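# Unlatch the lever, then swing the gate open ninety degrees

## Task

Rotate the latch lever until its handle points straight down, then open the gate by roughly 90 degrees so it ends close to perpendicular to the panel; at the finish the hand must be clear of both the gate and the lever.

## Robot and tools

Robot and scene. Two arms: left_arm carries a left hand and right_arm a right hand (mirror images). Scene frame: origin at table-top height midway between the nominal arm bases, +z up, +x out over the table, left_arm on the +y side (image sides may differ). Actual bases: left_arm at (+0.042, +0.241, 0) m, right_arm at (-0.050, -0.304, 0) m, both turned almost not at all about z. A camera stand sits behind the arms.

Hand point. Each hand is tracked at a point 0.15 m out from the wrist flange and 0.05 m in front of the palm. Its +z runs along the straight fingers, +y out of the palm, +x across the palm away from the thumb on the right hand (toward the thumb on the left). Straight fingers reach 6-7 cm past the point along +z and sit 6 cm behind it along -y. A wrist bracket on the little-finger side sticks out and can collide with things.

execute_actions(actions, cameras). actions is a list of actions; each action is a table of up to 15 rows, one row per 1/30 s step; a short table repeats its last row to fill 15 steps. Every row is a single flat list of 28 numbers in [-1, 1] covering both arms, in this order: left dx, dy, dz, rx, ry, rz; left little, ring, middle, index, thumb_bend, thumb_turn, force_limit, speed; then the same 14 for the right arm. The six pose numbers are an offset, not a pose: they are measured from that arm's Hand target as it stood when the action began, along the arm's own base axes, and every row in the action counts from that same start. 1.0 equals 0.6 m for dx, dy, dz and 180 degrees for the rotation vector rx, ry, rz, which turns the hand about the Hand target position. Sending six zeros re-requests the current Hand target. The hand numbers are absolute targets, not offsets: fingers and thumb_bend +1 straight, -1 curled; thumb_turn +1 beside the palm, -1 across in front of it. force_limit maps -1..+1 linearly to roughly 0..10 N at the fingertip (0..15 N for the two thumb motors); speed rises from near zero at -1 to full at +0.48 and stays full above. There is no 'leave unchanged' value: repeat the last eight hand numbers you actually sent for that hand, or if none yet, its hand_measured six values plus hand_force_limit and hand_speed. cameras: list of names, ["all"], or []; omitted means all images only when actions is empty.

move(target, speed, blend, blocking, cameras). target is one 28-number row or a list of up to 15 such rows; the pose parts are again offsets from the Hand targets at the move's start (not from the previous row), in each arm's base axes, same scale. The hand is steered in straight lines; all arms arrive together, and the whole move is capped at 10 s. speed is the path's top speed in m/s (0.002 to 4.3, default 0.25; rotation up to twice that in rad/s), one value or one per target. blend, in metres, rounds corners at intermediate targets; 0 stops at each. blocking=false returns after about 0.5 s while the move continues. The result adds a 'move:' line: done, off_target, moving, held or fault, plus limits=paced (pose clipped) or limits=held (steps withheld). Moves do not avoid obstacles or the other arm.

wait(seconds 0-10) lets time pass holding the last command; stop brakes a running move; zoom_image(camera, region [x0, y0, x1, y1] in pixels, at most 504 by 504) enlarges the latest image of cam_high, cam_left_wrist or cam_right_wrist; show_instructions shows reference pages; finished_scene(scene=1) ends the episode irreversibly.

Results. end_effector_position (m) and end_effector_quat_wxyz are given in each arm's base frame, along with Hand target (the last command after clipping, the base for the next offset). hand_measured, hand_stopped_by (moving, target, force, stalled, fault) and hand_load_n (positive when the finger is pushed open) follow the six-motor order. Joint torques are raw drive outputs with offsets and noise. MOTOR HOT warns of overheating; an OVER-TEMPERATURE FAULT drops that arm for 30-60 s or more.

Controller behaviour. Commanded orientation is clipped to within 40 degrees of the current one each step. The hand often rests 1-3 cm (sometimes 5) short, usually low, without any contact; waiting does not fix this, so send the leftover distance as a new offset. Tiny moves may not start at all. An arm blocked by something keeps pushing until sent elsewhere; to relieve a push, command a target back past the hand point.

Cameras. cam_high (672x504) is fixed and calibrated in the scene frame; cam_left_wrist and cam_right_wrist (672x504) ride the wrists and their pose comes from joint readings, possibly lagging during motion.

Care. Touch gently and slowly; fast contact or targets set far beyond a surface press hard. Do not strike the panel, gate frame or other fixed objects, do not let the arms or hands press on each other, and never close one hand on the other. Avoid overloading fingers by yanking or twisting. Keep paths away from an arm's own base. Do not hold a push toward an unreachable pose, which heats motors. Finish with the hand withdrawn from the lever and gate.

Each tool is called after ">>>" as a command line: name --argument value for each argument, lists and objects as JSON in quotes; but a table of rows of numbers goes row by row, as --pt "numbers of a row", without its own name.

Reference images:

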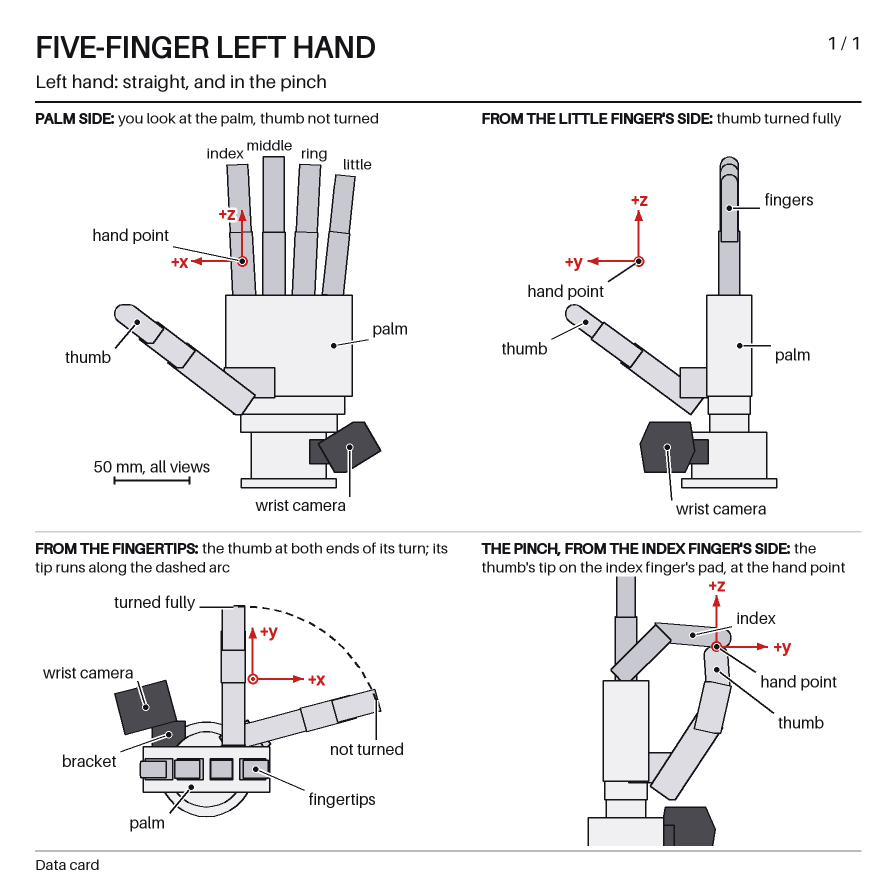

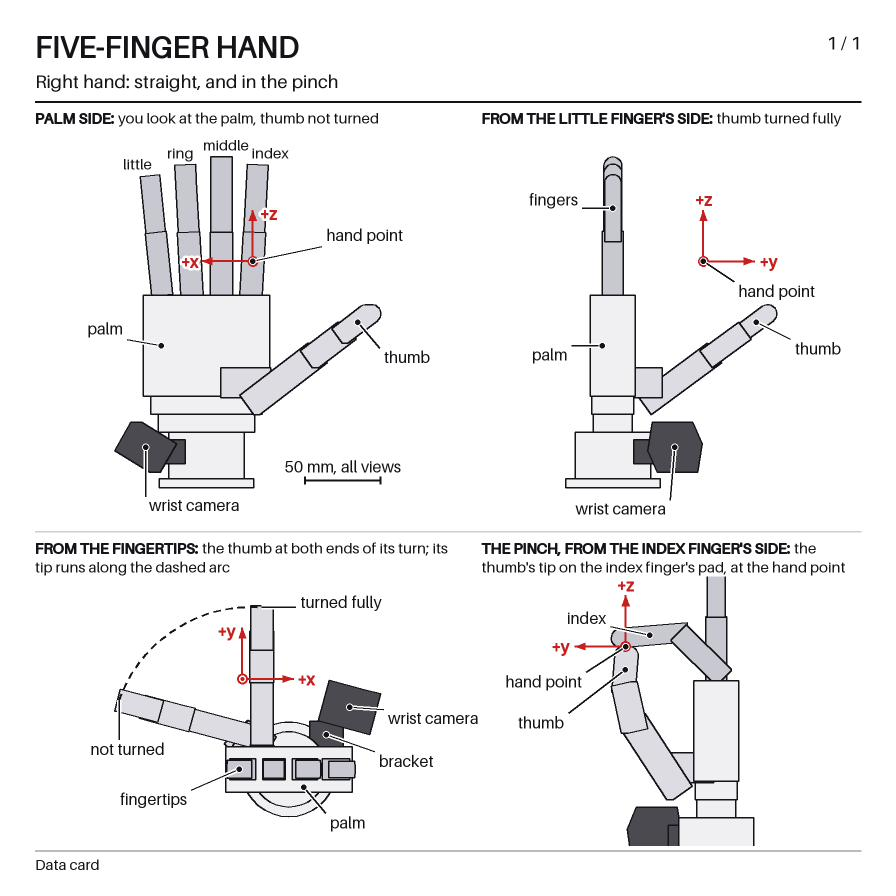

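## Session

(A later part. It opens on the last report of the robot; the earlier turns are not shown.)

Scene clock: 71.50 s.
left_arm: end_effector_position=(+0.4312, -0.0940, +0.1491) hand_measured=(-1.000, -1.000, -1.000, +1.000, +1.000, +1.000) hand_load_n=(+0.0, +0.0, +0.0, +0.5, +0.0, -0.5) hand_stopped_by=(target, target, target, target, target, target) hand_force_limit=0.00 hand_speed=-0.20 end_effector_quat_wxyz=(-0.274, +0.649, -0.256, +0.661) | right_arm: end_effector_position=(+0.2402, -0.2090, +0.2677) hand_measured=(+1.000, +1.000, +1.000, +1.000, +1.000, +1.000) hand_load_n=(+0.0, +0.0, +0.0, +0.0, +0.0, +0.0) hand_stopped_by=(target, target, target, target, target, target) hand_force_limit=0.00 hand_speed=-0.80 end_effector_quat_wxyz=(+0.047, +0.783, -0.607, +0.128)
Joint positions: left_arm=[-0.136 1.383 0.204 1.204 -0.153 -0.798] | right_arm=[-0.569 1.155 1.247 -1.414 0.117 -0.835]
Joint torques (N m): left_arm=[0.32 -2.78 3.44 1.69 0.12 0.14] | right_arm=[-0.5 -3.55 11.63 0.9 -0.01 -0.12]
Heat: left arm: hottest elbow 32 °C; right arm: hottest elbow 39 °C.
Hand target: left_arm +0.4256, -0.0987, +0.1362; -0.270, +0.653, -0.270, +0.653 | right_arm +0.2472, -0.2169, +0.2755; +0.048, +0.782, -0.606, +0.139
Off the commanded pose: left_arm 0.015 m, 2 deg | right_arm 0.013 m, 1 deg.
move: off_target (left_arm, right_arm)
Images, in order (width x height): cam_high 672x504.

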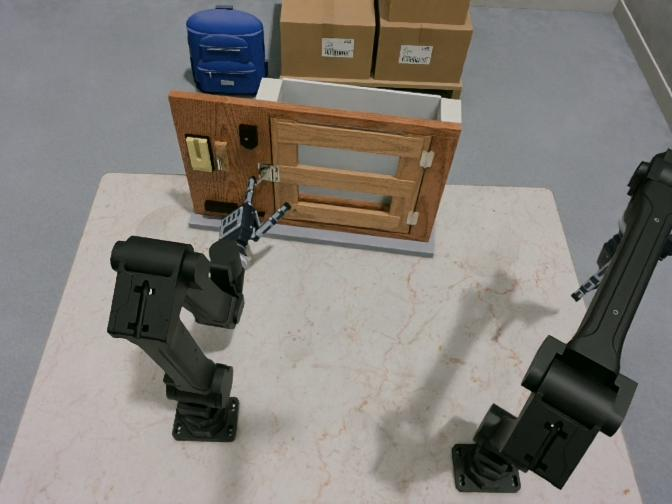

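>>> move --target '[-0.005,-0.022,0.002,0,0,0,-1,-1,-1,1,1,1,0,-0.2,0,0,0,0,0,0,1,1,1,1,1,1,0,-0.8]' --speed 0.06 --cameras '["cam_high"]'

>>> zoom_image --camera "cam_high" --region '[210, 140, 310, 220]'

Scene clock: 75.63 s.
left_arm: end_effector_position=(+0.4301, -0.0981, +0.1472) hand_measured=(-1.000, -1.000, -1.000, +1.000, +1.000, +1.000) hand_load_n=(+0.5, +0.0, +0.0, +0.5, +0.0, -0.5) hand_stopped_by=(target, target, target, target, target, target) hand_force_limit=0.00 hand_speed=-0.20 end_effector_quat_wxyz=(-0.282, +0.655, -0.248, +0.656) | right_arm: end_effector_position=(+0.2402, -0.2090, +0.2677) hand_measured=(+1.000, +1.000, +1.000, +1.000, +1.000, +1.000) hand_load_n=(+0.0, +0.0, +0.0, +0.0, +0.0, +0.0) hand_stopped_by=(target, target, target, target, target, target) hand_force_limit=0.00 hand_speed=-0.80 end_effector_quat_wxyz=(+0.047, +0.783, -0.607, +0.128)
Joint positions: left_arm=[-0.176 1.383 0.201 1.203 -0.219 -0.798] | right_arm=[-0.569 1.155 1.247 -1.414 0.117 -0.835]
Joint torques (N m): left_arm=[-1.03 -3.55 3.54 1.42 0.41 0.14] | right_arm=[-0.5 -3.49 11.71 0.91 -0.01 -0.13]
Heat: left arm: hottest elbow 31 °C; right arm: hottest elbow 39 °C.
Hand target: left_arm +0.4225, -0.1118, +0.1373; -0.270, +0.654, -0.270, +0.653 | right_arm +0.2472, -0.2169, +0.2755; +0.048, +0.782, -0.606, +0.139
Off the commanded pose: left_arm 0.018 m, 3 deg | right_arm 0.013 m, 1 deg.
move: off_target (left_arm, right_arm)
Images, in order (width x height): cam_high 672x504.

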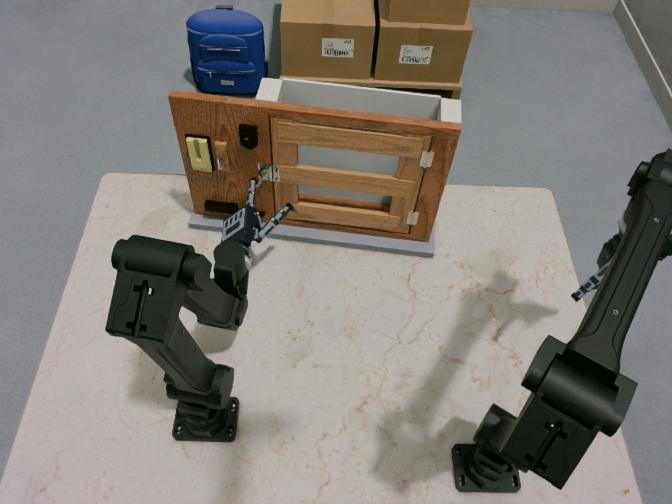

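Scaled by 5.040.

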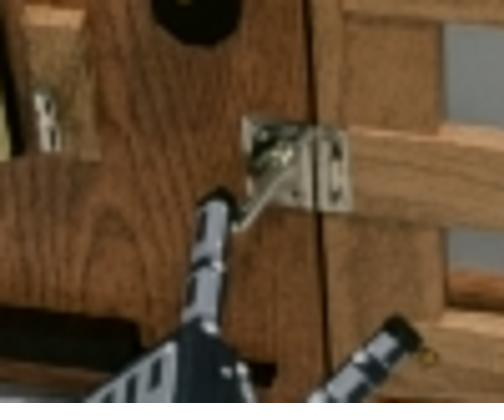

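>>> move --target '[-0.005,-0.03,0.0,0,0,0,-1,-1,-1,1,1,1,0,-0.2,0,0,0,0,0,0,1,1,1,1,1,1,0,-0.8]' --speed 0.06 --cameras '["cam_high"]'

>>> zoom_image --camera "cam_high" --region '[210, 140, 310, 220]'

Scene clock: 78.00 s.
left_arm: end_effector_position=(+0.4252, -0.1146, +0.1419) hand_measured=(-1.000, -1.000, -1.000, +1.000, +1.000, +1.000) hand_load_n=(+0.0, +0.0, +0.0, +0.5, +0.0, -0.5) hand_stopped_by=(target, target, target, target, target, target) hand_force_limit=0.00 hand_speed=-0.20 end_effector_quat_wxyz=(-0.282, +0.659, -0.249, +0.651) | right_arm: end_effector_position=(+0.2402, -0.2090, +0.2677) hand_measured=(+1.000, +1.000, +1.000, +1.000, +1.000, +1.000) hand_load_n=(+0.0, +0.0, +0.0, +0.0, +0.0, +0.0) hand_stopped_by=(target, target, target, target, target, target) hand_force_limit=0.00 hand_speed=-0.80 end_effector_quat_wxyz=(+0.047, +0.783, -0.607, +0.128)
Joint positions: left_arm=[-0.252 1.392 0.197 1.203 -0.299 -0.798] | right_arm=[-0.569 1.155 1.247 -1.414 0.117 -0.835]
Joint torques (N m): left_arm=[-1.26 -3.84 4.08 1.44 0.48 0.14] | right_arm=[-0.5 -3.43 11.69 0.9 0.01 -0.13]
Heat: left arm: hottest elbow 31 °C; right arm: hottest elbow 39 °C.
Hand target: left_arm +0.4195, -0.1298, +0.1372; -0.270, +0.654, -0.270, +0.653 | right_arm +0.2472, -0.2169, +0.2755; +0.048, +0.782, -0.606, +0.139
Off the commanded pose: left_arm 0.017 m, 3 deg | right_arm 0.013 m, 1 deg.
move: off_target (left_arm, right_arm)
Images, in order (width x height): cam_high 672x504.

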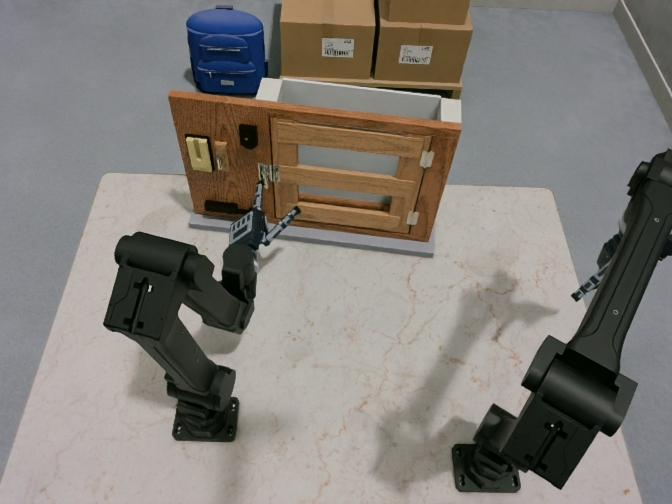

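Scaled by 5.040.

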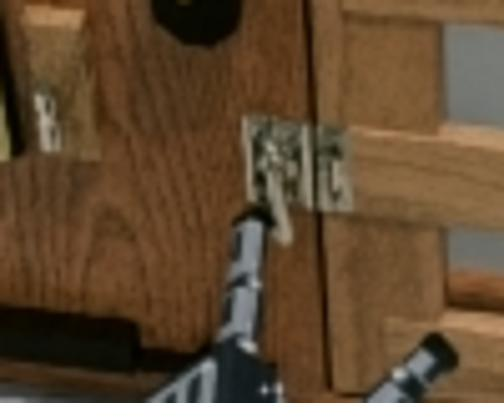

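>>> zoom_image --camera "cam_high" --region '[245, 150, 295, 200]'

Scaled by 10.080.

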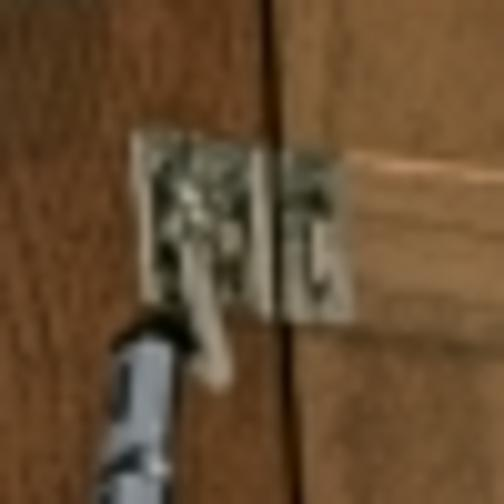

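>>> move --pt "-0.03 0.02 0.0 0 0 0 -1 -1 -1 1 1 1 0 -0.2 0 0 0 0 0 0 1 1 1 1 1 1 0 -0.8" --pt "-0.2 0.05 0.03 0 0 0 -1 -1 -1 1 1 1 0 -0.2 0 0 0 0 0 0 1 1 1 1 1 1 0 -0.8" --pt "-0.21 0.05 0.04 0 0 0 1 1 1 1 1 1 0 0 0 0 0 0 0 0 1 1 1 1 1 1 0 -0.8" --speed 0.12 --cameras '["cam_high","cam_left_wrist"]'

>>> zoom_image --camera "cam_high" --region '[245, 150, 295, 200]'

Scene clock: 83.20 s.
left_arm: end_effector_position=(+0.3592, -0.1088, +0.1374) hand_measured=(-1.000, -1.000, -1.000, +1.000, +1.000, +1.000) hand_load_n=(+0.0, +0.0, +0.0, +0.0, +0.0, +0.0) hand_stopped_by=(target, target, target, target, target, target) hand_force_limit=0.00 hand_speed=-0.20 end_effector_quat_wxyz=(-0.270, +0.655, -0.270, +0.652) | right_arm: end_effector_position=(+0.2402, -0.2090, +0.2677) hand_measured=(+1.000, +1.000, +1.000, +1.000, +1.000, +1.000) hand_load_n=(+0.0, +0.0, +0.0, +0.0, +0.0, +0.0) hand_stopped_by=(target, target, target, target, target, target) hand_force_limit=0.00 hand_speed=-0.80 end_effector_quat_wxyz=(+0.047, +0.783, -0.607, +0.128)
Joint positions: left_arm=[-0.261 1.165 0.032 1.128 -0.262 -0.788] | right_arm=[-0.569 1.155 1.247 -1.414 0.117 -0.835]
Joint torques (N m): left_arm=[1.2 -1.26 6.04 2 0.02 0.07] | right_arm=[-0.62 -3.55 11.66 0.9 -0.01 -0.11]
Heat: left arm: hottest elbow 30 °C; right arm: hottest elbow 39 °C.
Hand target: left_arm +0.3644, -0.1086, +0.1459; -0.271, +0.650, -0.262, +0.660 (not the last commanded pose) | right_arm +0.2472, -0.2169, +0.2755; +0.048, +0.782, -0.606, +0.139
Off the commanded pose: left_arm 0.070 m, 0 deg | right_arm 0.013 m, 1 deg.
move: held (left_arm; a check stopped the path), off_target (right_arm); path passed 1 of 3 targets; target 3's new numbers were not sent; limits=held
pose unreachable (left arm): on one or more control steps of this call, first in action 0 (counted from 0), this arm could not follow its commanded pose, so it was not sent that pose on those steps. It may still have moved: this result reports where it is.
cause: moving toward the commanded pose would bring two parts of the arm too close to each other (joints 2 (shoulder) and 3 (elbow) lie between them).
camera_calibration:
cam_left_wrist: T_world_to_cam=[[0.0615743, 0.525871, 0.848333, -0.0770946], [-0.481867, -0.728669, 0.486668, 0.0307264], [0.874079, -0.438749, 0.208532, -0.276344], [0, 0, 0, 1]] pos_world=[0.261099, -0.0583146, 0.108075]
Images, in order (width x height): cam_high 672x504, cam_left_wrist 672x504.

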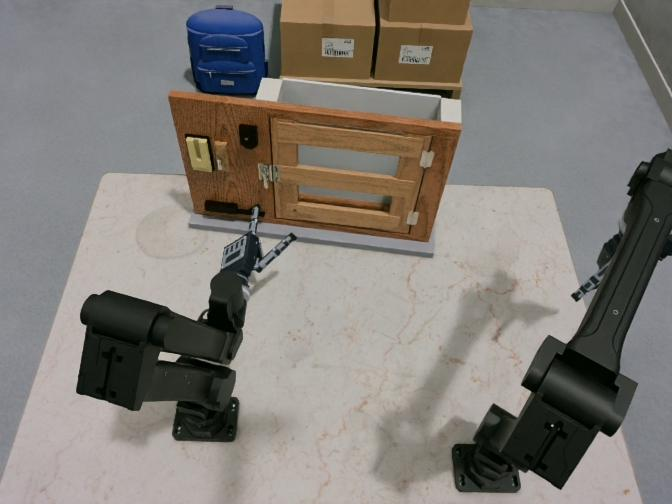

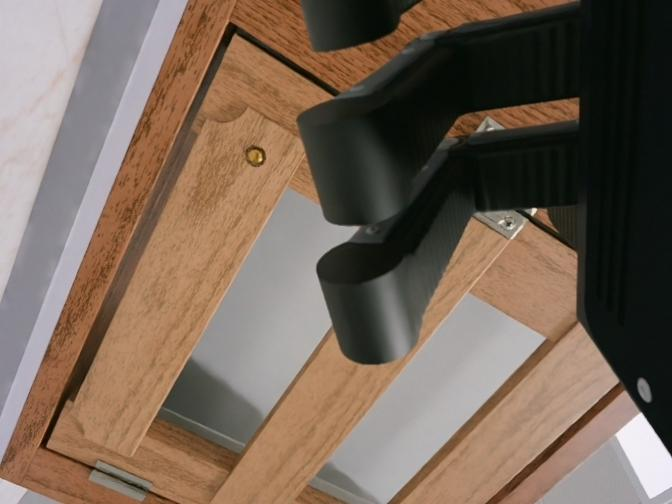

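Scaled by 10.080.

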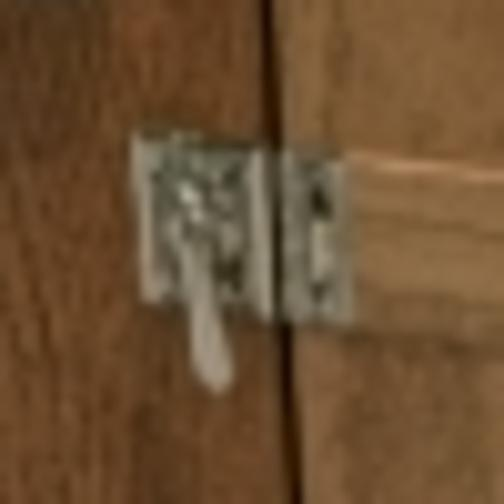

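>>> move --pt "0.03 -0.1 0.125 0.125 0 0 -1 -1 -1 1 1 1 0 -0.2 0 0 0 0 0 0 1 1 1 1 1 1 0 -0.8" --pt "0.027 -0.219 0.135 0.25 0 0 -1 -1 -1 1 1 1 0 -0.2 0 0 0 0 0 0 1 1 1 1 1 1 0 -0.8" --pt "0.027 -0.219 0.135 0.25 0 0 1 1 1 1 1 1 0 0.4 0 0 0 0 0 0 1 1 1 1 1 1 0 -0.8" --speed 0.15 --blend '[0.03,0,0]' --cameras '["cam_high","cam_left_wrist"]'

Scene clock: 104.07 s.
left_arm: end_effector_position=(+0.3691, -0.2264, +0.1965) hand_measured=(+1.000, +1.000, +1.000, +1.000, +1.000, +1.000) hand_load_n=(-0.5, +0.0, -0.5, -0.5, +0.5, -0.5) hand_stopped_by=(target, target, target, target, target, target) hand_force_limit=0.00 hand_speed=0.40 end_effector_quat_wxyz=(+0.497, -0.498, +0.516, -0.489) | right_arm: end_effector_position=(+0.2402, -0.2090, +0.2677) hand_measured=(+1.000, +1.000, +1.000, +1.000, +1.000, +1.000) hand_load_n=(+0.0, +0.0, +0.0, +0.0, +0.0, +0.0) hand_stopped_by=(target, target, target, target, target, target) hand_force_limit=0.00 hand_speed=-0.80 end_effector_quat_wxyz=(+0.047, +0.783, -0.607, +0.128)
Joint positions: left_arm=[-0.833 1.011 0.393 0.576 -0.823 -0.006] | right_arm=[-0.569 1.155 1.247 -1.414 0.117 -0.835]
Joint torques (N m): left_arm=[0.5 -2.55 12.75 1.98 -0.14 0.17] | right_arm=[-0.44 -3.49 11.71 0.91 -0.01 -0.13]
Heat: left arm: hottest elbow 30 °C; right arm: hottest elbow 40 °C.
Hand target: left_arm +0.3805, -0.2401, +0.2270; +0.499, -0.496, +0.495, -0.510 | right_arm +0.2472, -0.2169, +0.2755; +0.048, +0.782, -0.606, +0.139
Off the commanded pose: left_arm 0.035 m, 3 deg | right_arm 0.013 m, 1 deg.
move: off_target (left_arm, right_arm); target 3's new numbers were sent with left_arm's hand 0.035 m and 3 deg from that target
camera_calibration:
cam_left_wrist: T_world_to_cam=[[0.0837213, -0.254905, 0.963335, -0.273488], [-0.49771, -0.848208, -0.181187, 0.0310271], [0.863293, -0.464292, -0.197882, -0.270891], [0, 0, 0, 1]] pos_world=[0.272197, -0.169168, 0.215478]
Images, in order (width x height): cam_high 672x504, cam_left_wrist 672x504.

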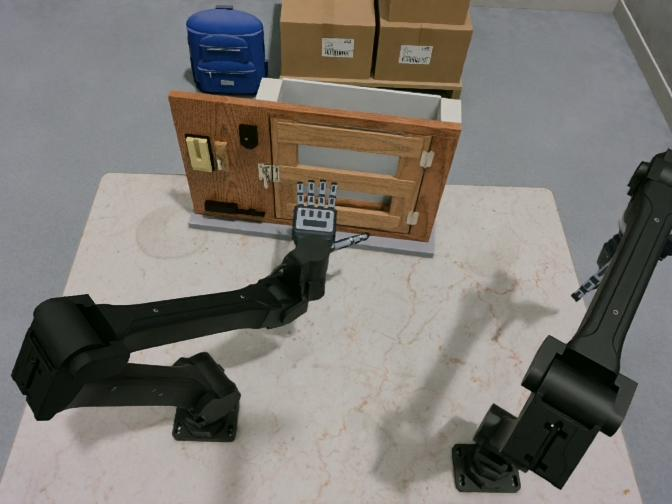

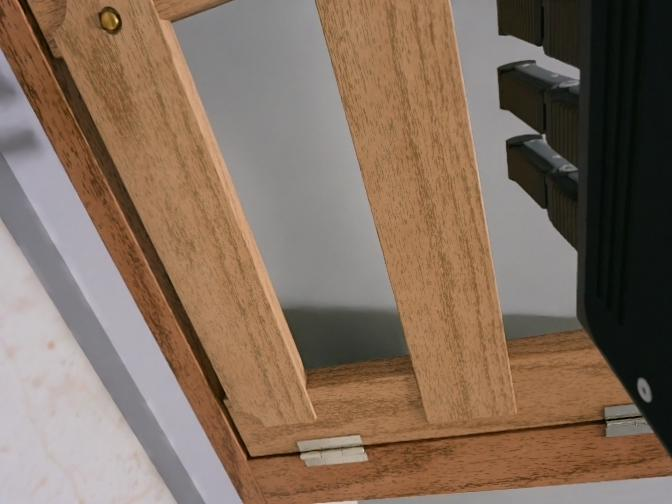

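>>> move --target '[0.085,0.01,0.03,0,0,0,1,1,1,1,1,-1,0,0.2,0,0,0,0,0,0,1,1,1,1,1,1,0,-0.8]' --speed 0.1 --cameras '["cam_high","cam_left_wrist"]'

>>> zoom_image --camera "cam_high" --region '[240, 120, 440, 260]'

Scene clock: 113.30 s.
left_arm: end_effector_position=(+0.4168, -0.2272, +0.2185) hand_measured=(+1.000, +1.000, +1.000, +1.000, +1.000, -1.000) hand_load_n=(-0.5, +0.0, +0.0, +0.0, +0.0, +0.0) hand_stopped_by=(target, target, target, target, target, target) hand_force_limit=0.00 hand_speed=0.20 end_effector_quat_wxyz=(+0.494, -0.497, +0.510, -0.499) | right_arm: end_effector_position=(+0.2402, -0.2090, +0.2677) hand_measured=(+1.000, +1.000, +1.000, +1.000, +1.000, +1.000) hand_load_n=(+0.0, +0.0, +0.0, +0.0, +0.0, +0.0) hand_stopped_by=(target, target, target, target, target, target) hand_force_limit=0.00 hand_speed=-0.80 end_effector_quat_wxyz=(+0.047, +0.783, -0.607, +0.128)
Joint positions: left_arm=[-0.71 1.086 0.491 0.576 -0.692 -0.005] | right_arm=[-0.569 1.155 1.247 -1.414 0.117 -0.835]
Joint torques (N m): left_arm=[1.55 -3.72 13.18 0.98 0.05 0.12] | right_arm=[-0.79 -3.72 11.66 0.94 -0.02 -0.12]
Heat: left arm: hottest elbow 31 °C; right arm: hottest elbow 41 °C.
Hand target: left_arm +0.4315, -0.2342, +0.2449; +0.499, -0.496, +0.495, -0.510 | right_arm +0.2472, -0.2169, +0.2755; +0.048, +0.782, -0.606, +0.139
Off the commanded pose: left_arm 0.031 m, 2 deg | right_arm 0.013 m, 1 deg.
move: off_target (left_arm, right_arm)
camera_calibration:
cam_left_wrist: T_world_to_cam=[[0.0680738, -0.238666, 0.968713, -0.28988], [-0.502903, -0.846794, -0.173288, 0.0588693], [0.861658, -0.475372, -0.17767, -0.31436], [0, 0, 0, 1]] pos_world=[0.32021, -0.168772, 0.235159]
Images, in order (width x height): cam_high 672x504, cam_left_wrist 672x504.

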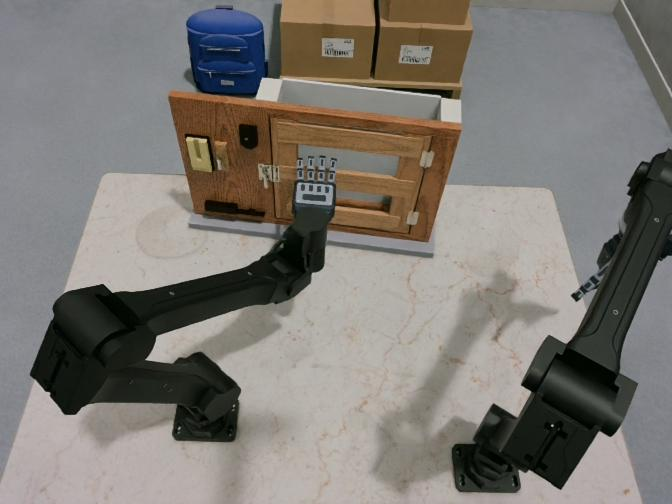

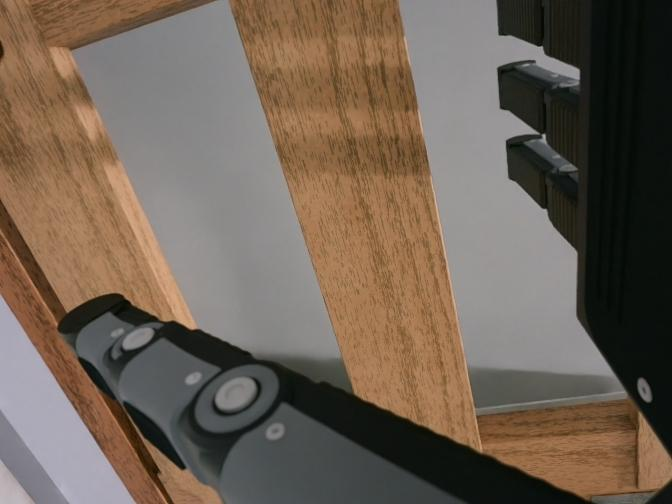

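Scaled by 2.520.

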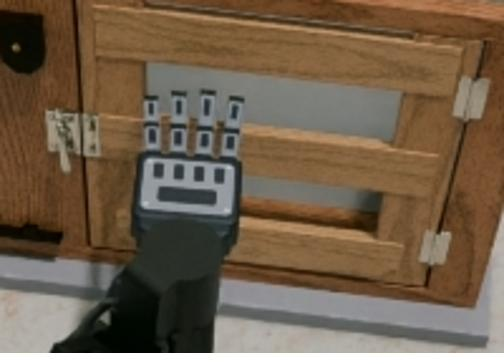

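>>> move --pt "0.0 -0.03 0.0 0 0 0 1 1 1 1 1 -1 0 0.2 0 0 0 0 0 0 1 1 1 1 1 1 0 -0.8" --pt "0.08 -0.035 0.005 0 0 0 1 1 1 1 1 -1 0 0.2 0 0 0 0 0 0 1 1 1 1 1 1 0 -0.8" --speed 0.1 --blend 0.01 --cameras '["cam_high","cam_left_wrist"]'

>>> zoom_image --camera "cam_high" --region '[240, 120, 440, 260]'

Scene clock: 116.50 s.
left_arm: end_effector_position=(+0.4622, -0.2469, +0.2161) hand_measured=(+1.000, +1.000, +1.000, +1.000, +1.000, -1.000) hand_load_n=(+0.0, +0.0, +0.0, +0.0, +0.0, +0.0) hand_stopped_by=(target, target, target, target, target, target) hand_force_limit=0.00 hand_speed=0.20 end_effector_quat_wxyz=(+0.492, -0.499, +0.520, -0.489) | right_arm: end_effector_position=(+0.2402, -0.2090, +0.2677) hand_measured=(+1.000, +1.000, +1.000, +1.000, +1.000, +1.000) hand_load_n=(+0.0, +0.0, +0.0, +0.0, +0.0, +0.0) hand_stopped_by=(target, target, target, target, target, target) hand_force_limit=0.00 hand_speed=-0.80 end_effector_quat_wxyz=(+0.047, +0.783, -0.607, +0.128)
Joint positions: left_arm=[-0.668 1.235 0.612 0.576 -0.65 -0.005] | right_arm=[-0.569 1.155 1.247 -1.414 0.117 -0.835]
Joint torques (N m): left_arm=[1.55 -5.71 12.94 2.09 0.03 0.11] | right_arm=[-0.62 -3.72 11.64 0.88 -0.01 -0.14]
Heat: left arm: hottest elbow 31 °C; right arm: hottest elbow 41 °C.
Hand target: left_arm +0.4795, -0.2551, +0.2480; +0.499, -0.496, +0.495, -0.510 | right_arm +0.2472, -0.2169, +0.2755; +0.048, +0.782, -0.606, +0.139
Off the commanded pose: left_arm 0.037 m, 4 deg | right_arm 0.013 m, 1 deg.
move: off_target (left_arm, right_arm); blend cut to 0.0095 m at target 1
camera_calibration:
cam_left_wrist: T_world_to_cam=[[0.0899434, -0.254609, 0.962852, -0.308124], [-0.506031, -0.844366, -0.176007, 0.067252], [0.857813, -0.471402, -0.204785, -0.354686], [0, 0, 0, 1]] pos_world=[0.366, -0.188866, 0.23588]
Images, in order (width x height): cam_high 672x504, cam_left_wrist 672x504.

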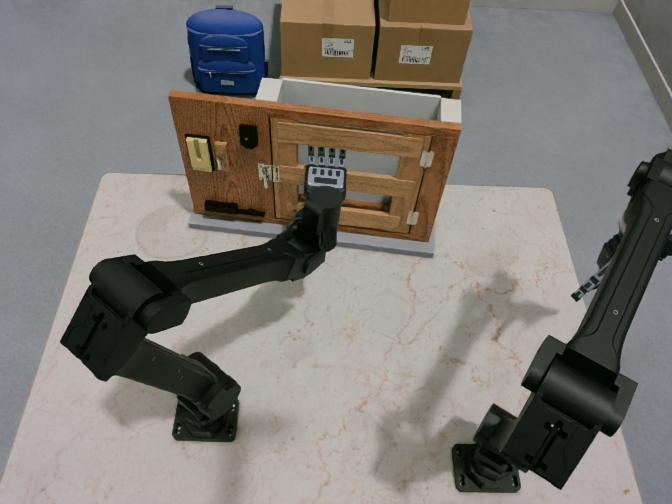

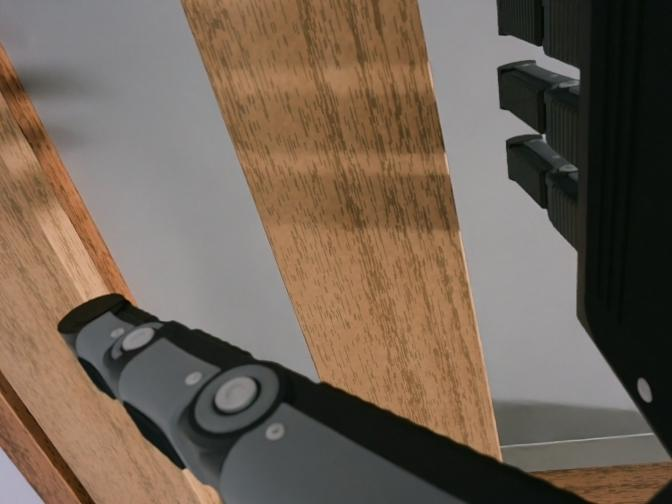

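Scaled by 2.520.

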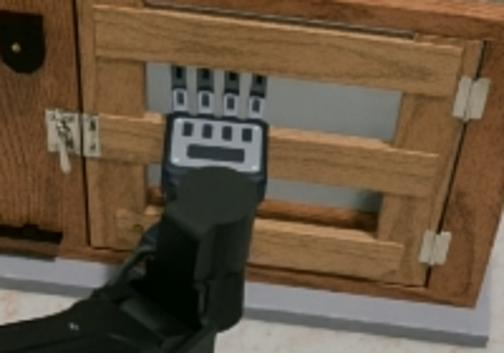

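>>> move --target '[0.052,0,0.005,0,0,0,1,1,1,1,1,-1,0,0.2,0,0,0,0,0,0,1,1,1,1,1,1,0,-0.8]' --speed 0.1 --cameras '["cam_high","cam_left_wrist"]'

>>> zoom_image --camera "cam_high" --region '[280, 130, 380, 210]'

Scene clock: 120.10 s.
left_arm: end_effector_position=(+0.4928, -0.2480, +0.2190) hand_measured=(+1.000, +1.000, +1.000, +1.000, +1.000, -1.000) hand_load_n=(+0.0, +0.0, +0.0, +0.0, +0.0, +0.0) hand_stopped_by=(target, target, target, target, target, target) hand_force_limit=0.00 hand_speed=0.20 end_effector_quat_wxyz=(+0.491, -0.499, +0.520, -0.489) | right_arm: end_effector_position=(+0.2402, -0.2090, +0.2677) hand_measured=(+1.000, +1.000, +1.000, +1.000, +1.000, +1.000) hand_load_n=(+0.0, +0.0, +0.0, +0.0, +0.0, +0.0) hand_stopped_by=(target, target, target, target, target, target) hand_force_limit=0.00 hand_speed=-0.80 end_effector_quat_wxyz=(+0.047, +0.783, -0.607, +0.128)
Joint positions: left_arm=[-0.618 1.3 0.678 0.576 -0.6 -0.005] | right_arm=[-0.569 1.155 1.247 -1.414 0.117 -0.835]
Joint torques (N m): left_arm=[1.55 -6.65 12.97 2.07 0.04 0.1] | right_arm=[-0.73 -3.49 11.66 0.95 -0.01 -0.13]
Heat: left arm: hottest elbow 32 °C; right arm: hottest elbow 41 °C.
Hand target: left_arm +0.5107, -0.2550, +0.2509; +0.499, -0.496, +0.495, -0.510 | right_arm +0.2472, -0.2169, +0.2755; +0.048, +0.782, -0.606, +0.139
Off the commanded pose: left_arm 0.037 m, 4 deg | right_arm 0.013 m, 1 deg.
move: off_target (left_arm, right_arm)
camera_calibration:
cam_left_wrist: T_world_to_cam=[[0.0910076, -0.252876, 0.963209, -0.314197], [-0.507134, -0.84418, -0.17371, 0.082344], [0.857049, -0.472667, -0.205069, -0.380662], [0, 0, 0, 1]] pos_world=[0.3966, -0.189866, 0.238879]
Images, in order (width x height): cam_high 672x504, cam_left_wrist 672x504.

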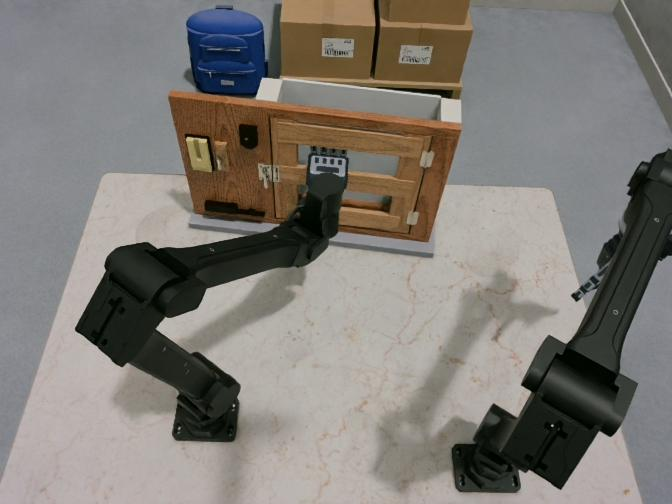

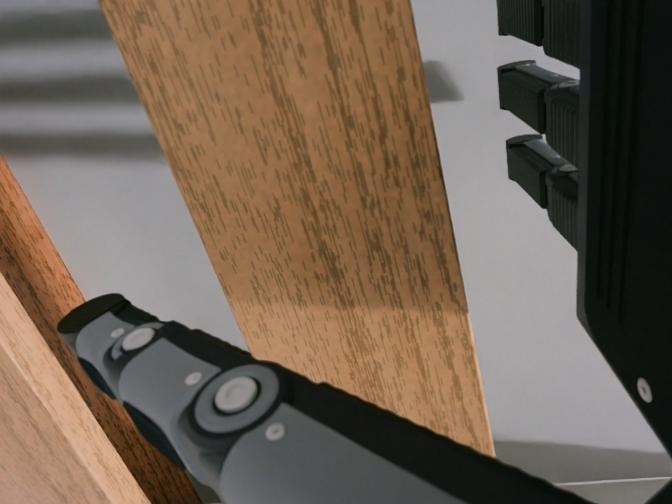

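Scaled by 5.040.

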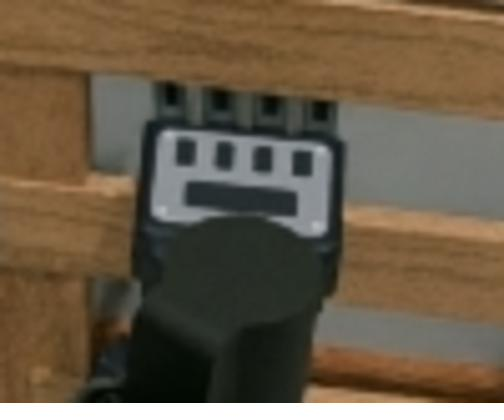

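>>> move --target '[0,0,-0.01,0,0,0,-0.1,-0.1,-0.1,-0.1,1,-1,0,0,0,0,0,0,0,0,1,1,1,1,1,1,0,-0.8]' --speed 0.1 --cameras '["cam_high","cam_left_wrist"]'

Scene clock: 122.37 s.
left_arm: end_effector_position=(+0.4943, -0.2491, +0.2143) hand_measured=(-0.100, -0.100, -0.100, -0.100, +1.000, -1.000) hand_load_n=(+0.0, +0.0, +0.0, +0.0, +0.0, +0.0) hand_stopped_by=(target, target, target, target, target, target) hand_force_limit=0.00 hand_speed=0.00 end_effector_quat_wxyz=(+0.491, -0.500, +0.521, -0.488) | right_arm: end_effector_position=(+0.2402, -0.2090, +0.2677) hand_measured=(+1.000, +1.000, +1.000, +1.000, +1.000, +1.000) hand_load_n=(+0.0, +0.0, +0.0, +0.0, +0.0, +0.0) hand_stopped_by=(target, target, target, target, target, target) hand_force_limit=0.00 hand_speed=-0.80 end_effector_quat_wxyz=(+0.047, +0.783, -0.607, +0.128)
Joint positions: left_arm=[-0.618 1.313 0.678 0.585 -0.6 -0.005] | right_arm=[-0.569 1.155 1.247 -1.414 0.117 -0.835]
Joint torques (N m): left_arm=[1.55 -6.83 12.18 2.45 0.03 0.1] | right_arm=[-0.67 -3.55 11.71 0.9 -0.01 -0.14]
Heat: left arm: hottest elbow 32 °C; right arm: hottest elbow 41 °C.
Hand target: left_arm +0.5107, -0.2551, +0.2449; +0.499, -0.496, +0.495, -0.510 | right_arm +0.2472, -0.2169, +0.2755; +0.048, +0.782, -0.606, +0.139
Off the commanded pose: left_arm 0.035 m, 4 deg | right_arm 0.013 m, 1 deg.
move: off_target (left_arm, right_arm)
camera_calibration:
cam_left_wrist: T_world_to_cam=[[0.0943284, -0.255206, 0.962275, -0.31203], [-0.507729, -0.843762, -0.174004, 0.081866], [0.856337, -0.472161, -0.209166, -0.382092], [0, 0, 0, 1]] pos_world=[0.398198, -0.190965, 0.234583]
Images, in order (width x height): cam_high 672x504, cam_left_wrist 672x504.

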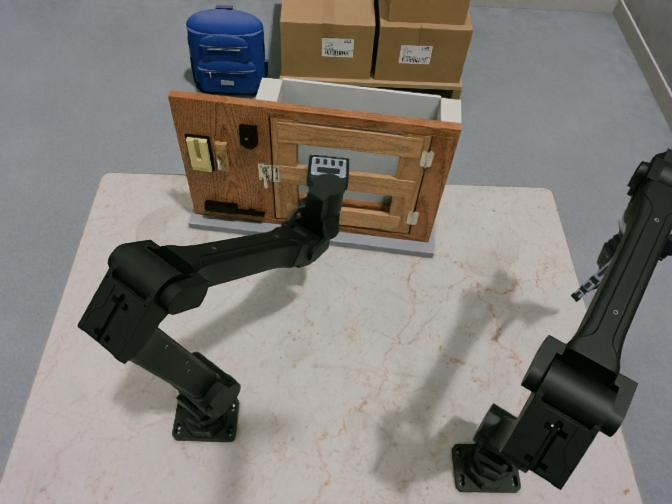

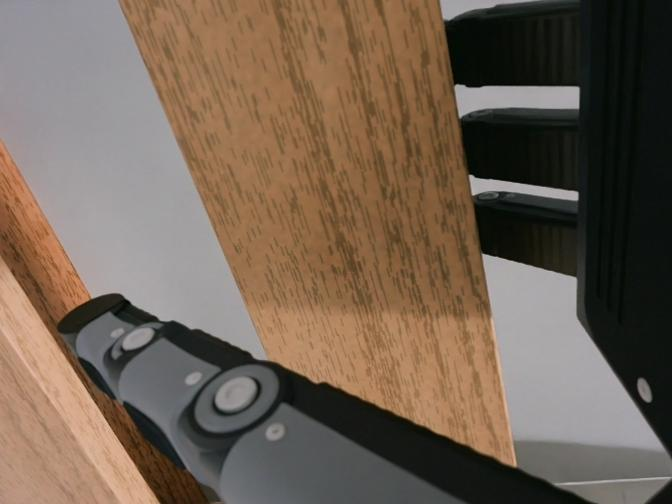

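>>> move --pt "-0.03 0 0 0 0 0 -0.1 -0.1 -0.1 -0.1 1 -1 0 0 0 0 0 0 0 0 1 1 1 1 1 1 0 -0.8" --pt "-0.085 0 0 0 0 0.06 -0.1 -0.1 -0.1 -0.1 1 -1 0 0 0 0 0 0 0 0 1 1 1 1 1 1 0 -0.8" --speed 0.06 --blend 0.01 --cameras '["cam_high","cam_left_wrist"]'

Scene clock: 126.40 s.
left_arm: end_effector_position=(+0.4617, -0.2500, +0.2276) hand_measured=(-0.100, -0.100, -0.100, -0.100, +1.000, -1.000) hand_load_n=(+1.0, +0.0, +0.0, +0.0, +0.0, +0.0) hand_stopped_by=(target, target, target, target, target, target) hand_force_limit=0.00 hand_speed=0.00 end_effector_quat_wxyz=(+0.544, -0.544, +0.460, -0.444) | right_arm: end_effector_position=(+0.2402, -0.2090, +0.2677) hand_measured=(+1.000, +1.000, +1.000, +1.000, +1.000, +1.000) hand_load_n=(+0.0, +0.0, +0.0, +0.0, +0.0, +0.0) hand_stopped_by=(target, target, target, target, target, target) hand_force_limit=0.00 hand_speed=-0.80 end_effector_quat_wxyz=(+0.047, +0.783, -0.607, +0.128)
Joint positions: left_arm=[-0.765 1.293 0.678 0.591 -0.949 -0.003] | right_arm=[-0.569 1.155 1.247 -1.414 0.117 -0.835]
Joint torques (N m): left_arm=[-0.03 -8.12 8.55 2.29 -0.15 0.21] | right_arm=[-0.56 -3.55 11.69 0.91 -0.01 -0.12]
Heat: left arm: hottest elbow 32 °C; right arm: hottest elbow 41 °C.
Hand target: left_arm +0.4597, -0.2552, +0.2449; +0.545, -0.541, +0.446, -0.461 | right_arm +0.2472, -0.2169, +0.2755; +0.048, +0.782, -0.606, +0.139
Off the commanded pose: left_arm 0.018 m, 3 deg | right_arm 0.013 m, 1 deg.
move: off_target (left_arm, right_arm); blend cut to 0.0081 m at target 1
camera_calibration:
cam_left_wrist: T_world_to_cam=[[0.115921, -0.228827, 0.96654, -0.326257], [-0.32242, -0.929075, -0.181289, -0.0383986], [0.939472, -0.290616, -0.181477, -0.351082], [0, 0, 0, 1]] pos_world=[0.355271, -0.212362, 0.244666]
Images, in order (width x height): cam_high 672x504, cam_left_wrist 672x504.

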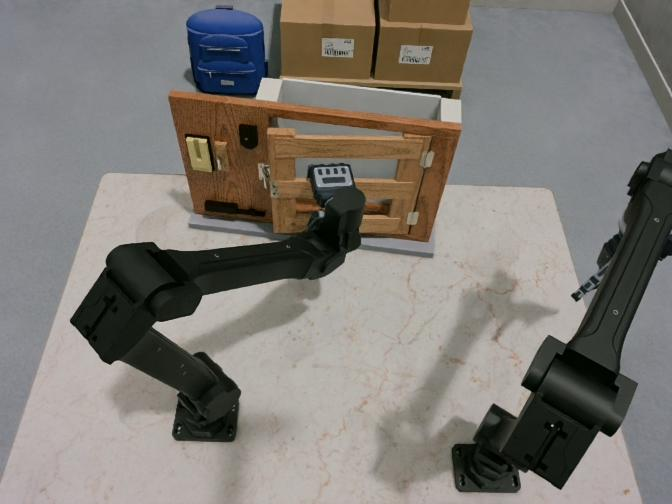

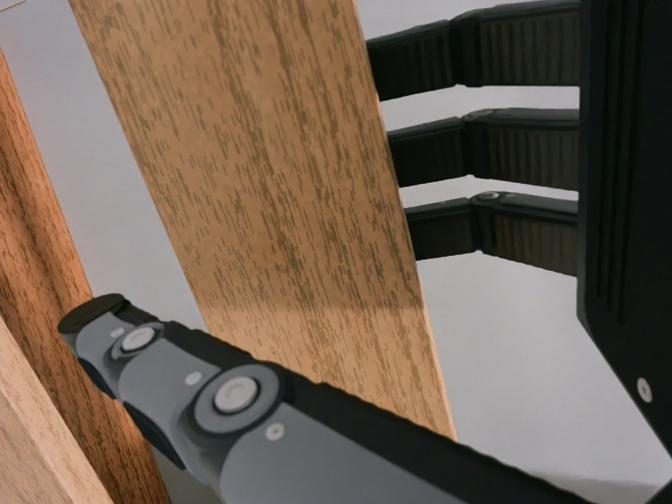

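>>> move --pt "-0.045 -0.005 -0.02 0 0 0.03 -0.1 -0.1 -0.1 -0.1 1 -1 0 0 0 0 0 0 0 0 1 1 1 1 1 1 0 -0.8" --pt "-0.09 -0.017 -0.02 0 0 0.07 -0.1 -0.1 -0.1 -0.1 1 -1 0 0 0 0 0 0 0 0 1 1 1 1 1 1 0 -0.8" --speed 0.06 --blend 0.01 --cameras '["cam_high","cam_left_wrist"]'

Scene clock: 131.03 s.
left_arm: end_effector_position=(+0.4048, -0.2571, +0.2245) hand_measured=(-0.100, -0.100, -0.100, -0.100, +1.000, -1.000) hand_load_n=(+1.0, +0.0, +0.0, +0.0, +0.0, +0.5) hand_stopped_by=(target, target, target, target, target, target) hand_force_limit=0.00 hand_speed=0.00 end_effector_quat_wxyz=(+0.594, -0.585, +0.392, -0.390) | right_arm: end_effector_position=(+0.2402, -0.2090, +0.2677) hand_measured=(+1.000, +1.000, +1.000, +1.000, +1.000, +1.000) hand_load_n=(+0.0, +0.0, +0.0, +0.0, +0.0, +0.0) hand_stopped_by=(target, target, target, target, target, target) hand_force_limit=0.00 hand_speed=-0.80 end_effector_quat_wxyz=(+0.047, +0.783, -0.607, +0.128)
Joint positions: left_arm=[-0.958 1.327 0.667 0.701 -1.357 0.051] | right_arm=[-0.569 1.155 1.247 -1.414 0.117 -0.835]
Joint torques (N m): left_arm=[0.15 -6.18 9.2 1.78 -0.2 0.19] | right_arm=[-0.56 -3.6 11.7 0.99 -0.01 -0.13]
Heat: left arm: hottest elbow 32 °C; right arm: hottest elbow 41 °C.
Hand target: left_arm +0.4057, -0.2652, +0.2329; +0.592, -0.586, +0.384, -0.398 | right_arm +0.2472, -0.2169, +0.2755; +0.048, +0.782, -0.606, +0.139
Off the commanded pose: left_arm 0.012 m, 1 deg | right_arm 0.013 m, 1 deg.
move: off_target (left_arm, right_arm)
camera_calibration:
cam_left_wrist: T_world_to_cam=[[0.139007, -0.201521, 0.96957, -0.321321], [-0.11271, -0.975933, -0.186684, -0.159666], [0.983856, -0.08333, -0.158375, -0.270149], [0, 0, 0, 1]] pos_world=[0.292458, -0.243088, 0.238952]
Images, in order (width x height): cam_high 672x504, cam_left_wrist 672x504.

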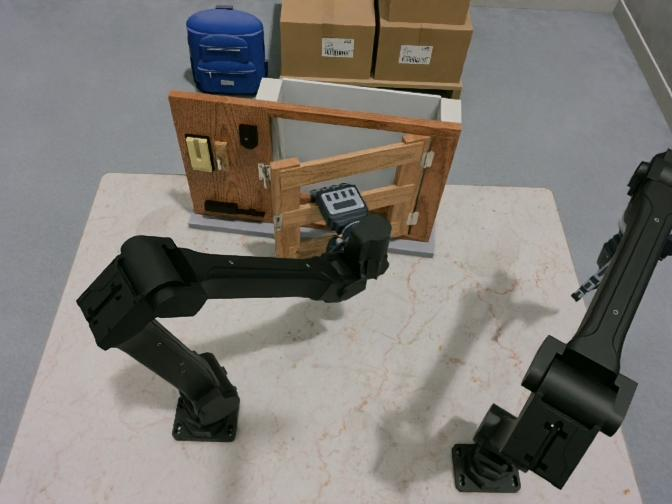

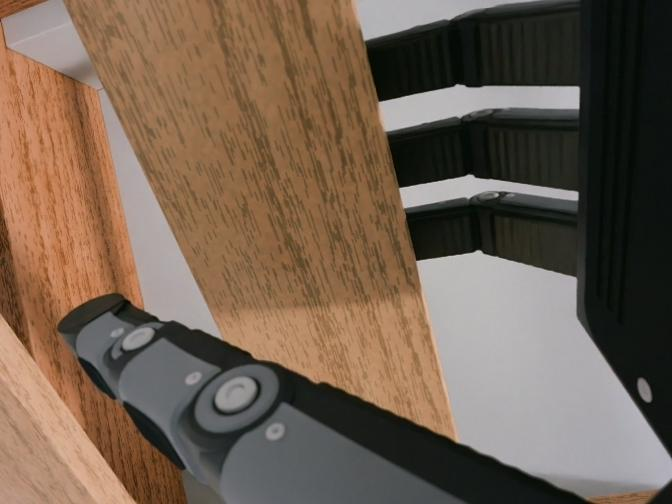

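>>> move --pt "-0.045 -0.035 0 0 0 0.025 -0.1 -0.1 -0.1 -0.1 1 -1 0 0 0 0 0 0 0 0 1 1 1 1 1 1 0 -0.8" --pt "-0.102 -0.083 0 0 0 0.01 -0.1 -0.1 -0.1 -0.1 1 -1 0 0 0 0 0 0 0 0 1 1 1 1 1 1 0 -0.8" --speed 0.06 --blend 0.01 --cameras '["cam_high","cam_left_wrist"]'

Scene clock: 140.37 s.
left_arm: end_effector_position=(+0.3438, -0.2957, +0.2142) hand_measured=(-0.100, -0.100, -0.100, -0.100, +1.000, -1.000) hand_load_n=(+0.0, +0.0, +0.0, +1.0, +0.0, +0.0) hand_stopped_by=(target, target, target, target, target, target) hand_force_limit=0.00 hand_speed=0.00 end_effector_quat_wxyz=(+0.602, -0.585, +0.398, -0.370) | right_arm: end_effector_position=(+0.2402, -0.2090, +0.2677) hand_measured=(+1.000, +1.000, +1.000, +1.000, +1.000, +1.000) hand_load_n=(+0.0, -0.5, +0.0, +0.0, +0.0, +0.0) hand_stopped_by=(target, target, target, target, target, target) hand_force_limit=0.00 hand_speed=-0.80 end_effector_quat_wxyz=(+0.047, +0.783, -0.607, +0.128)
Joint positions: left_arm=[-1.152 1.37 0.685 0.715 -1.575 0.077] | right_arm=[-0.569 1.155 1.247 -1.414 0.117 -0.835]
Joint torques (N m): left_arm=[-0.32 -7.06 11.12 0.95 -0.09 0.11] | right_arm=[-0.67 -3.6 11.74 0.92 -0.01 -0.13]
Heat: left arm: hottest elbow 32 °C; right arm: hottest elbow 42 °C.
Hand target: left_arm +0.3445, -0.3151, +0.2328; +0.598, -0.592, +0.374, -0.389 | right_arm +0.2472, -0.2169, +0.2755; +0.048, +0.782, -0.606, +0.139
Off the commanded pose: left_arm 0.027 m, 4 deg | right_arm 0.013 m, 1 deg.
joint sent to its limit (left arm) — joint 5 (wrist yaw), lower limit. The joint targets still meet the commanded pose.
move: off_target (left_arm, right_arm)
camera_calibration:
cam_left_wrist: T_world_to_cam=[[0.166019, -0.226367, 0.959789, -0.32516], [-0.0937905, -0.972509, -0.213143, -0.205895], [0.981652, -0.0546332, -0.182686, -0.200441], [0, 0, 0, 1]] pos_world=[0.231436, -0.284791, 0.231582]
Images, in order (width x height): cam_high 672x504, cam_left_wrist 672x504.

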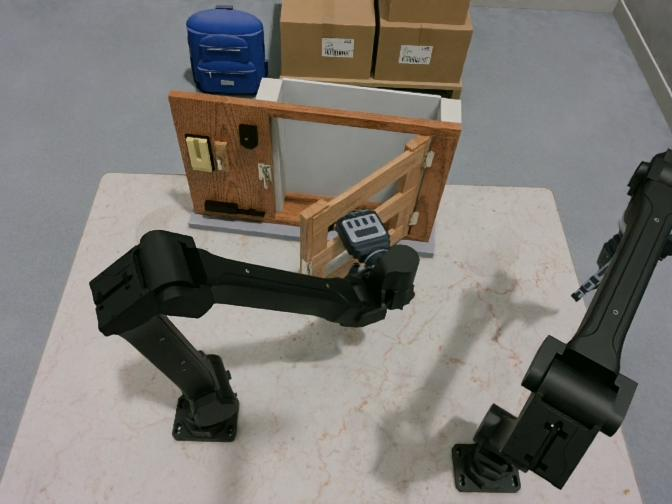

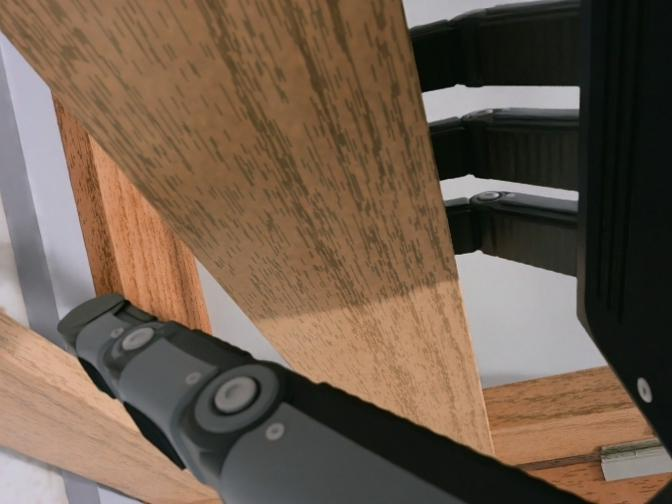

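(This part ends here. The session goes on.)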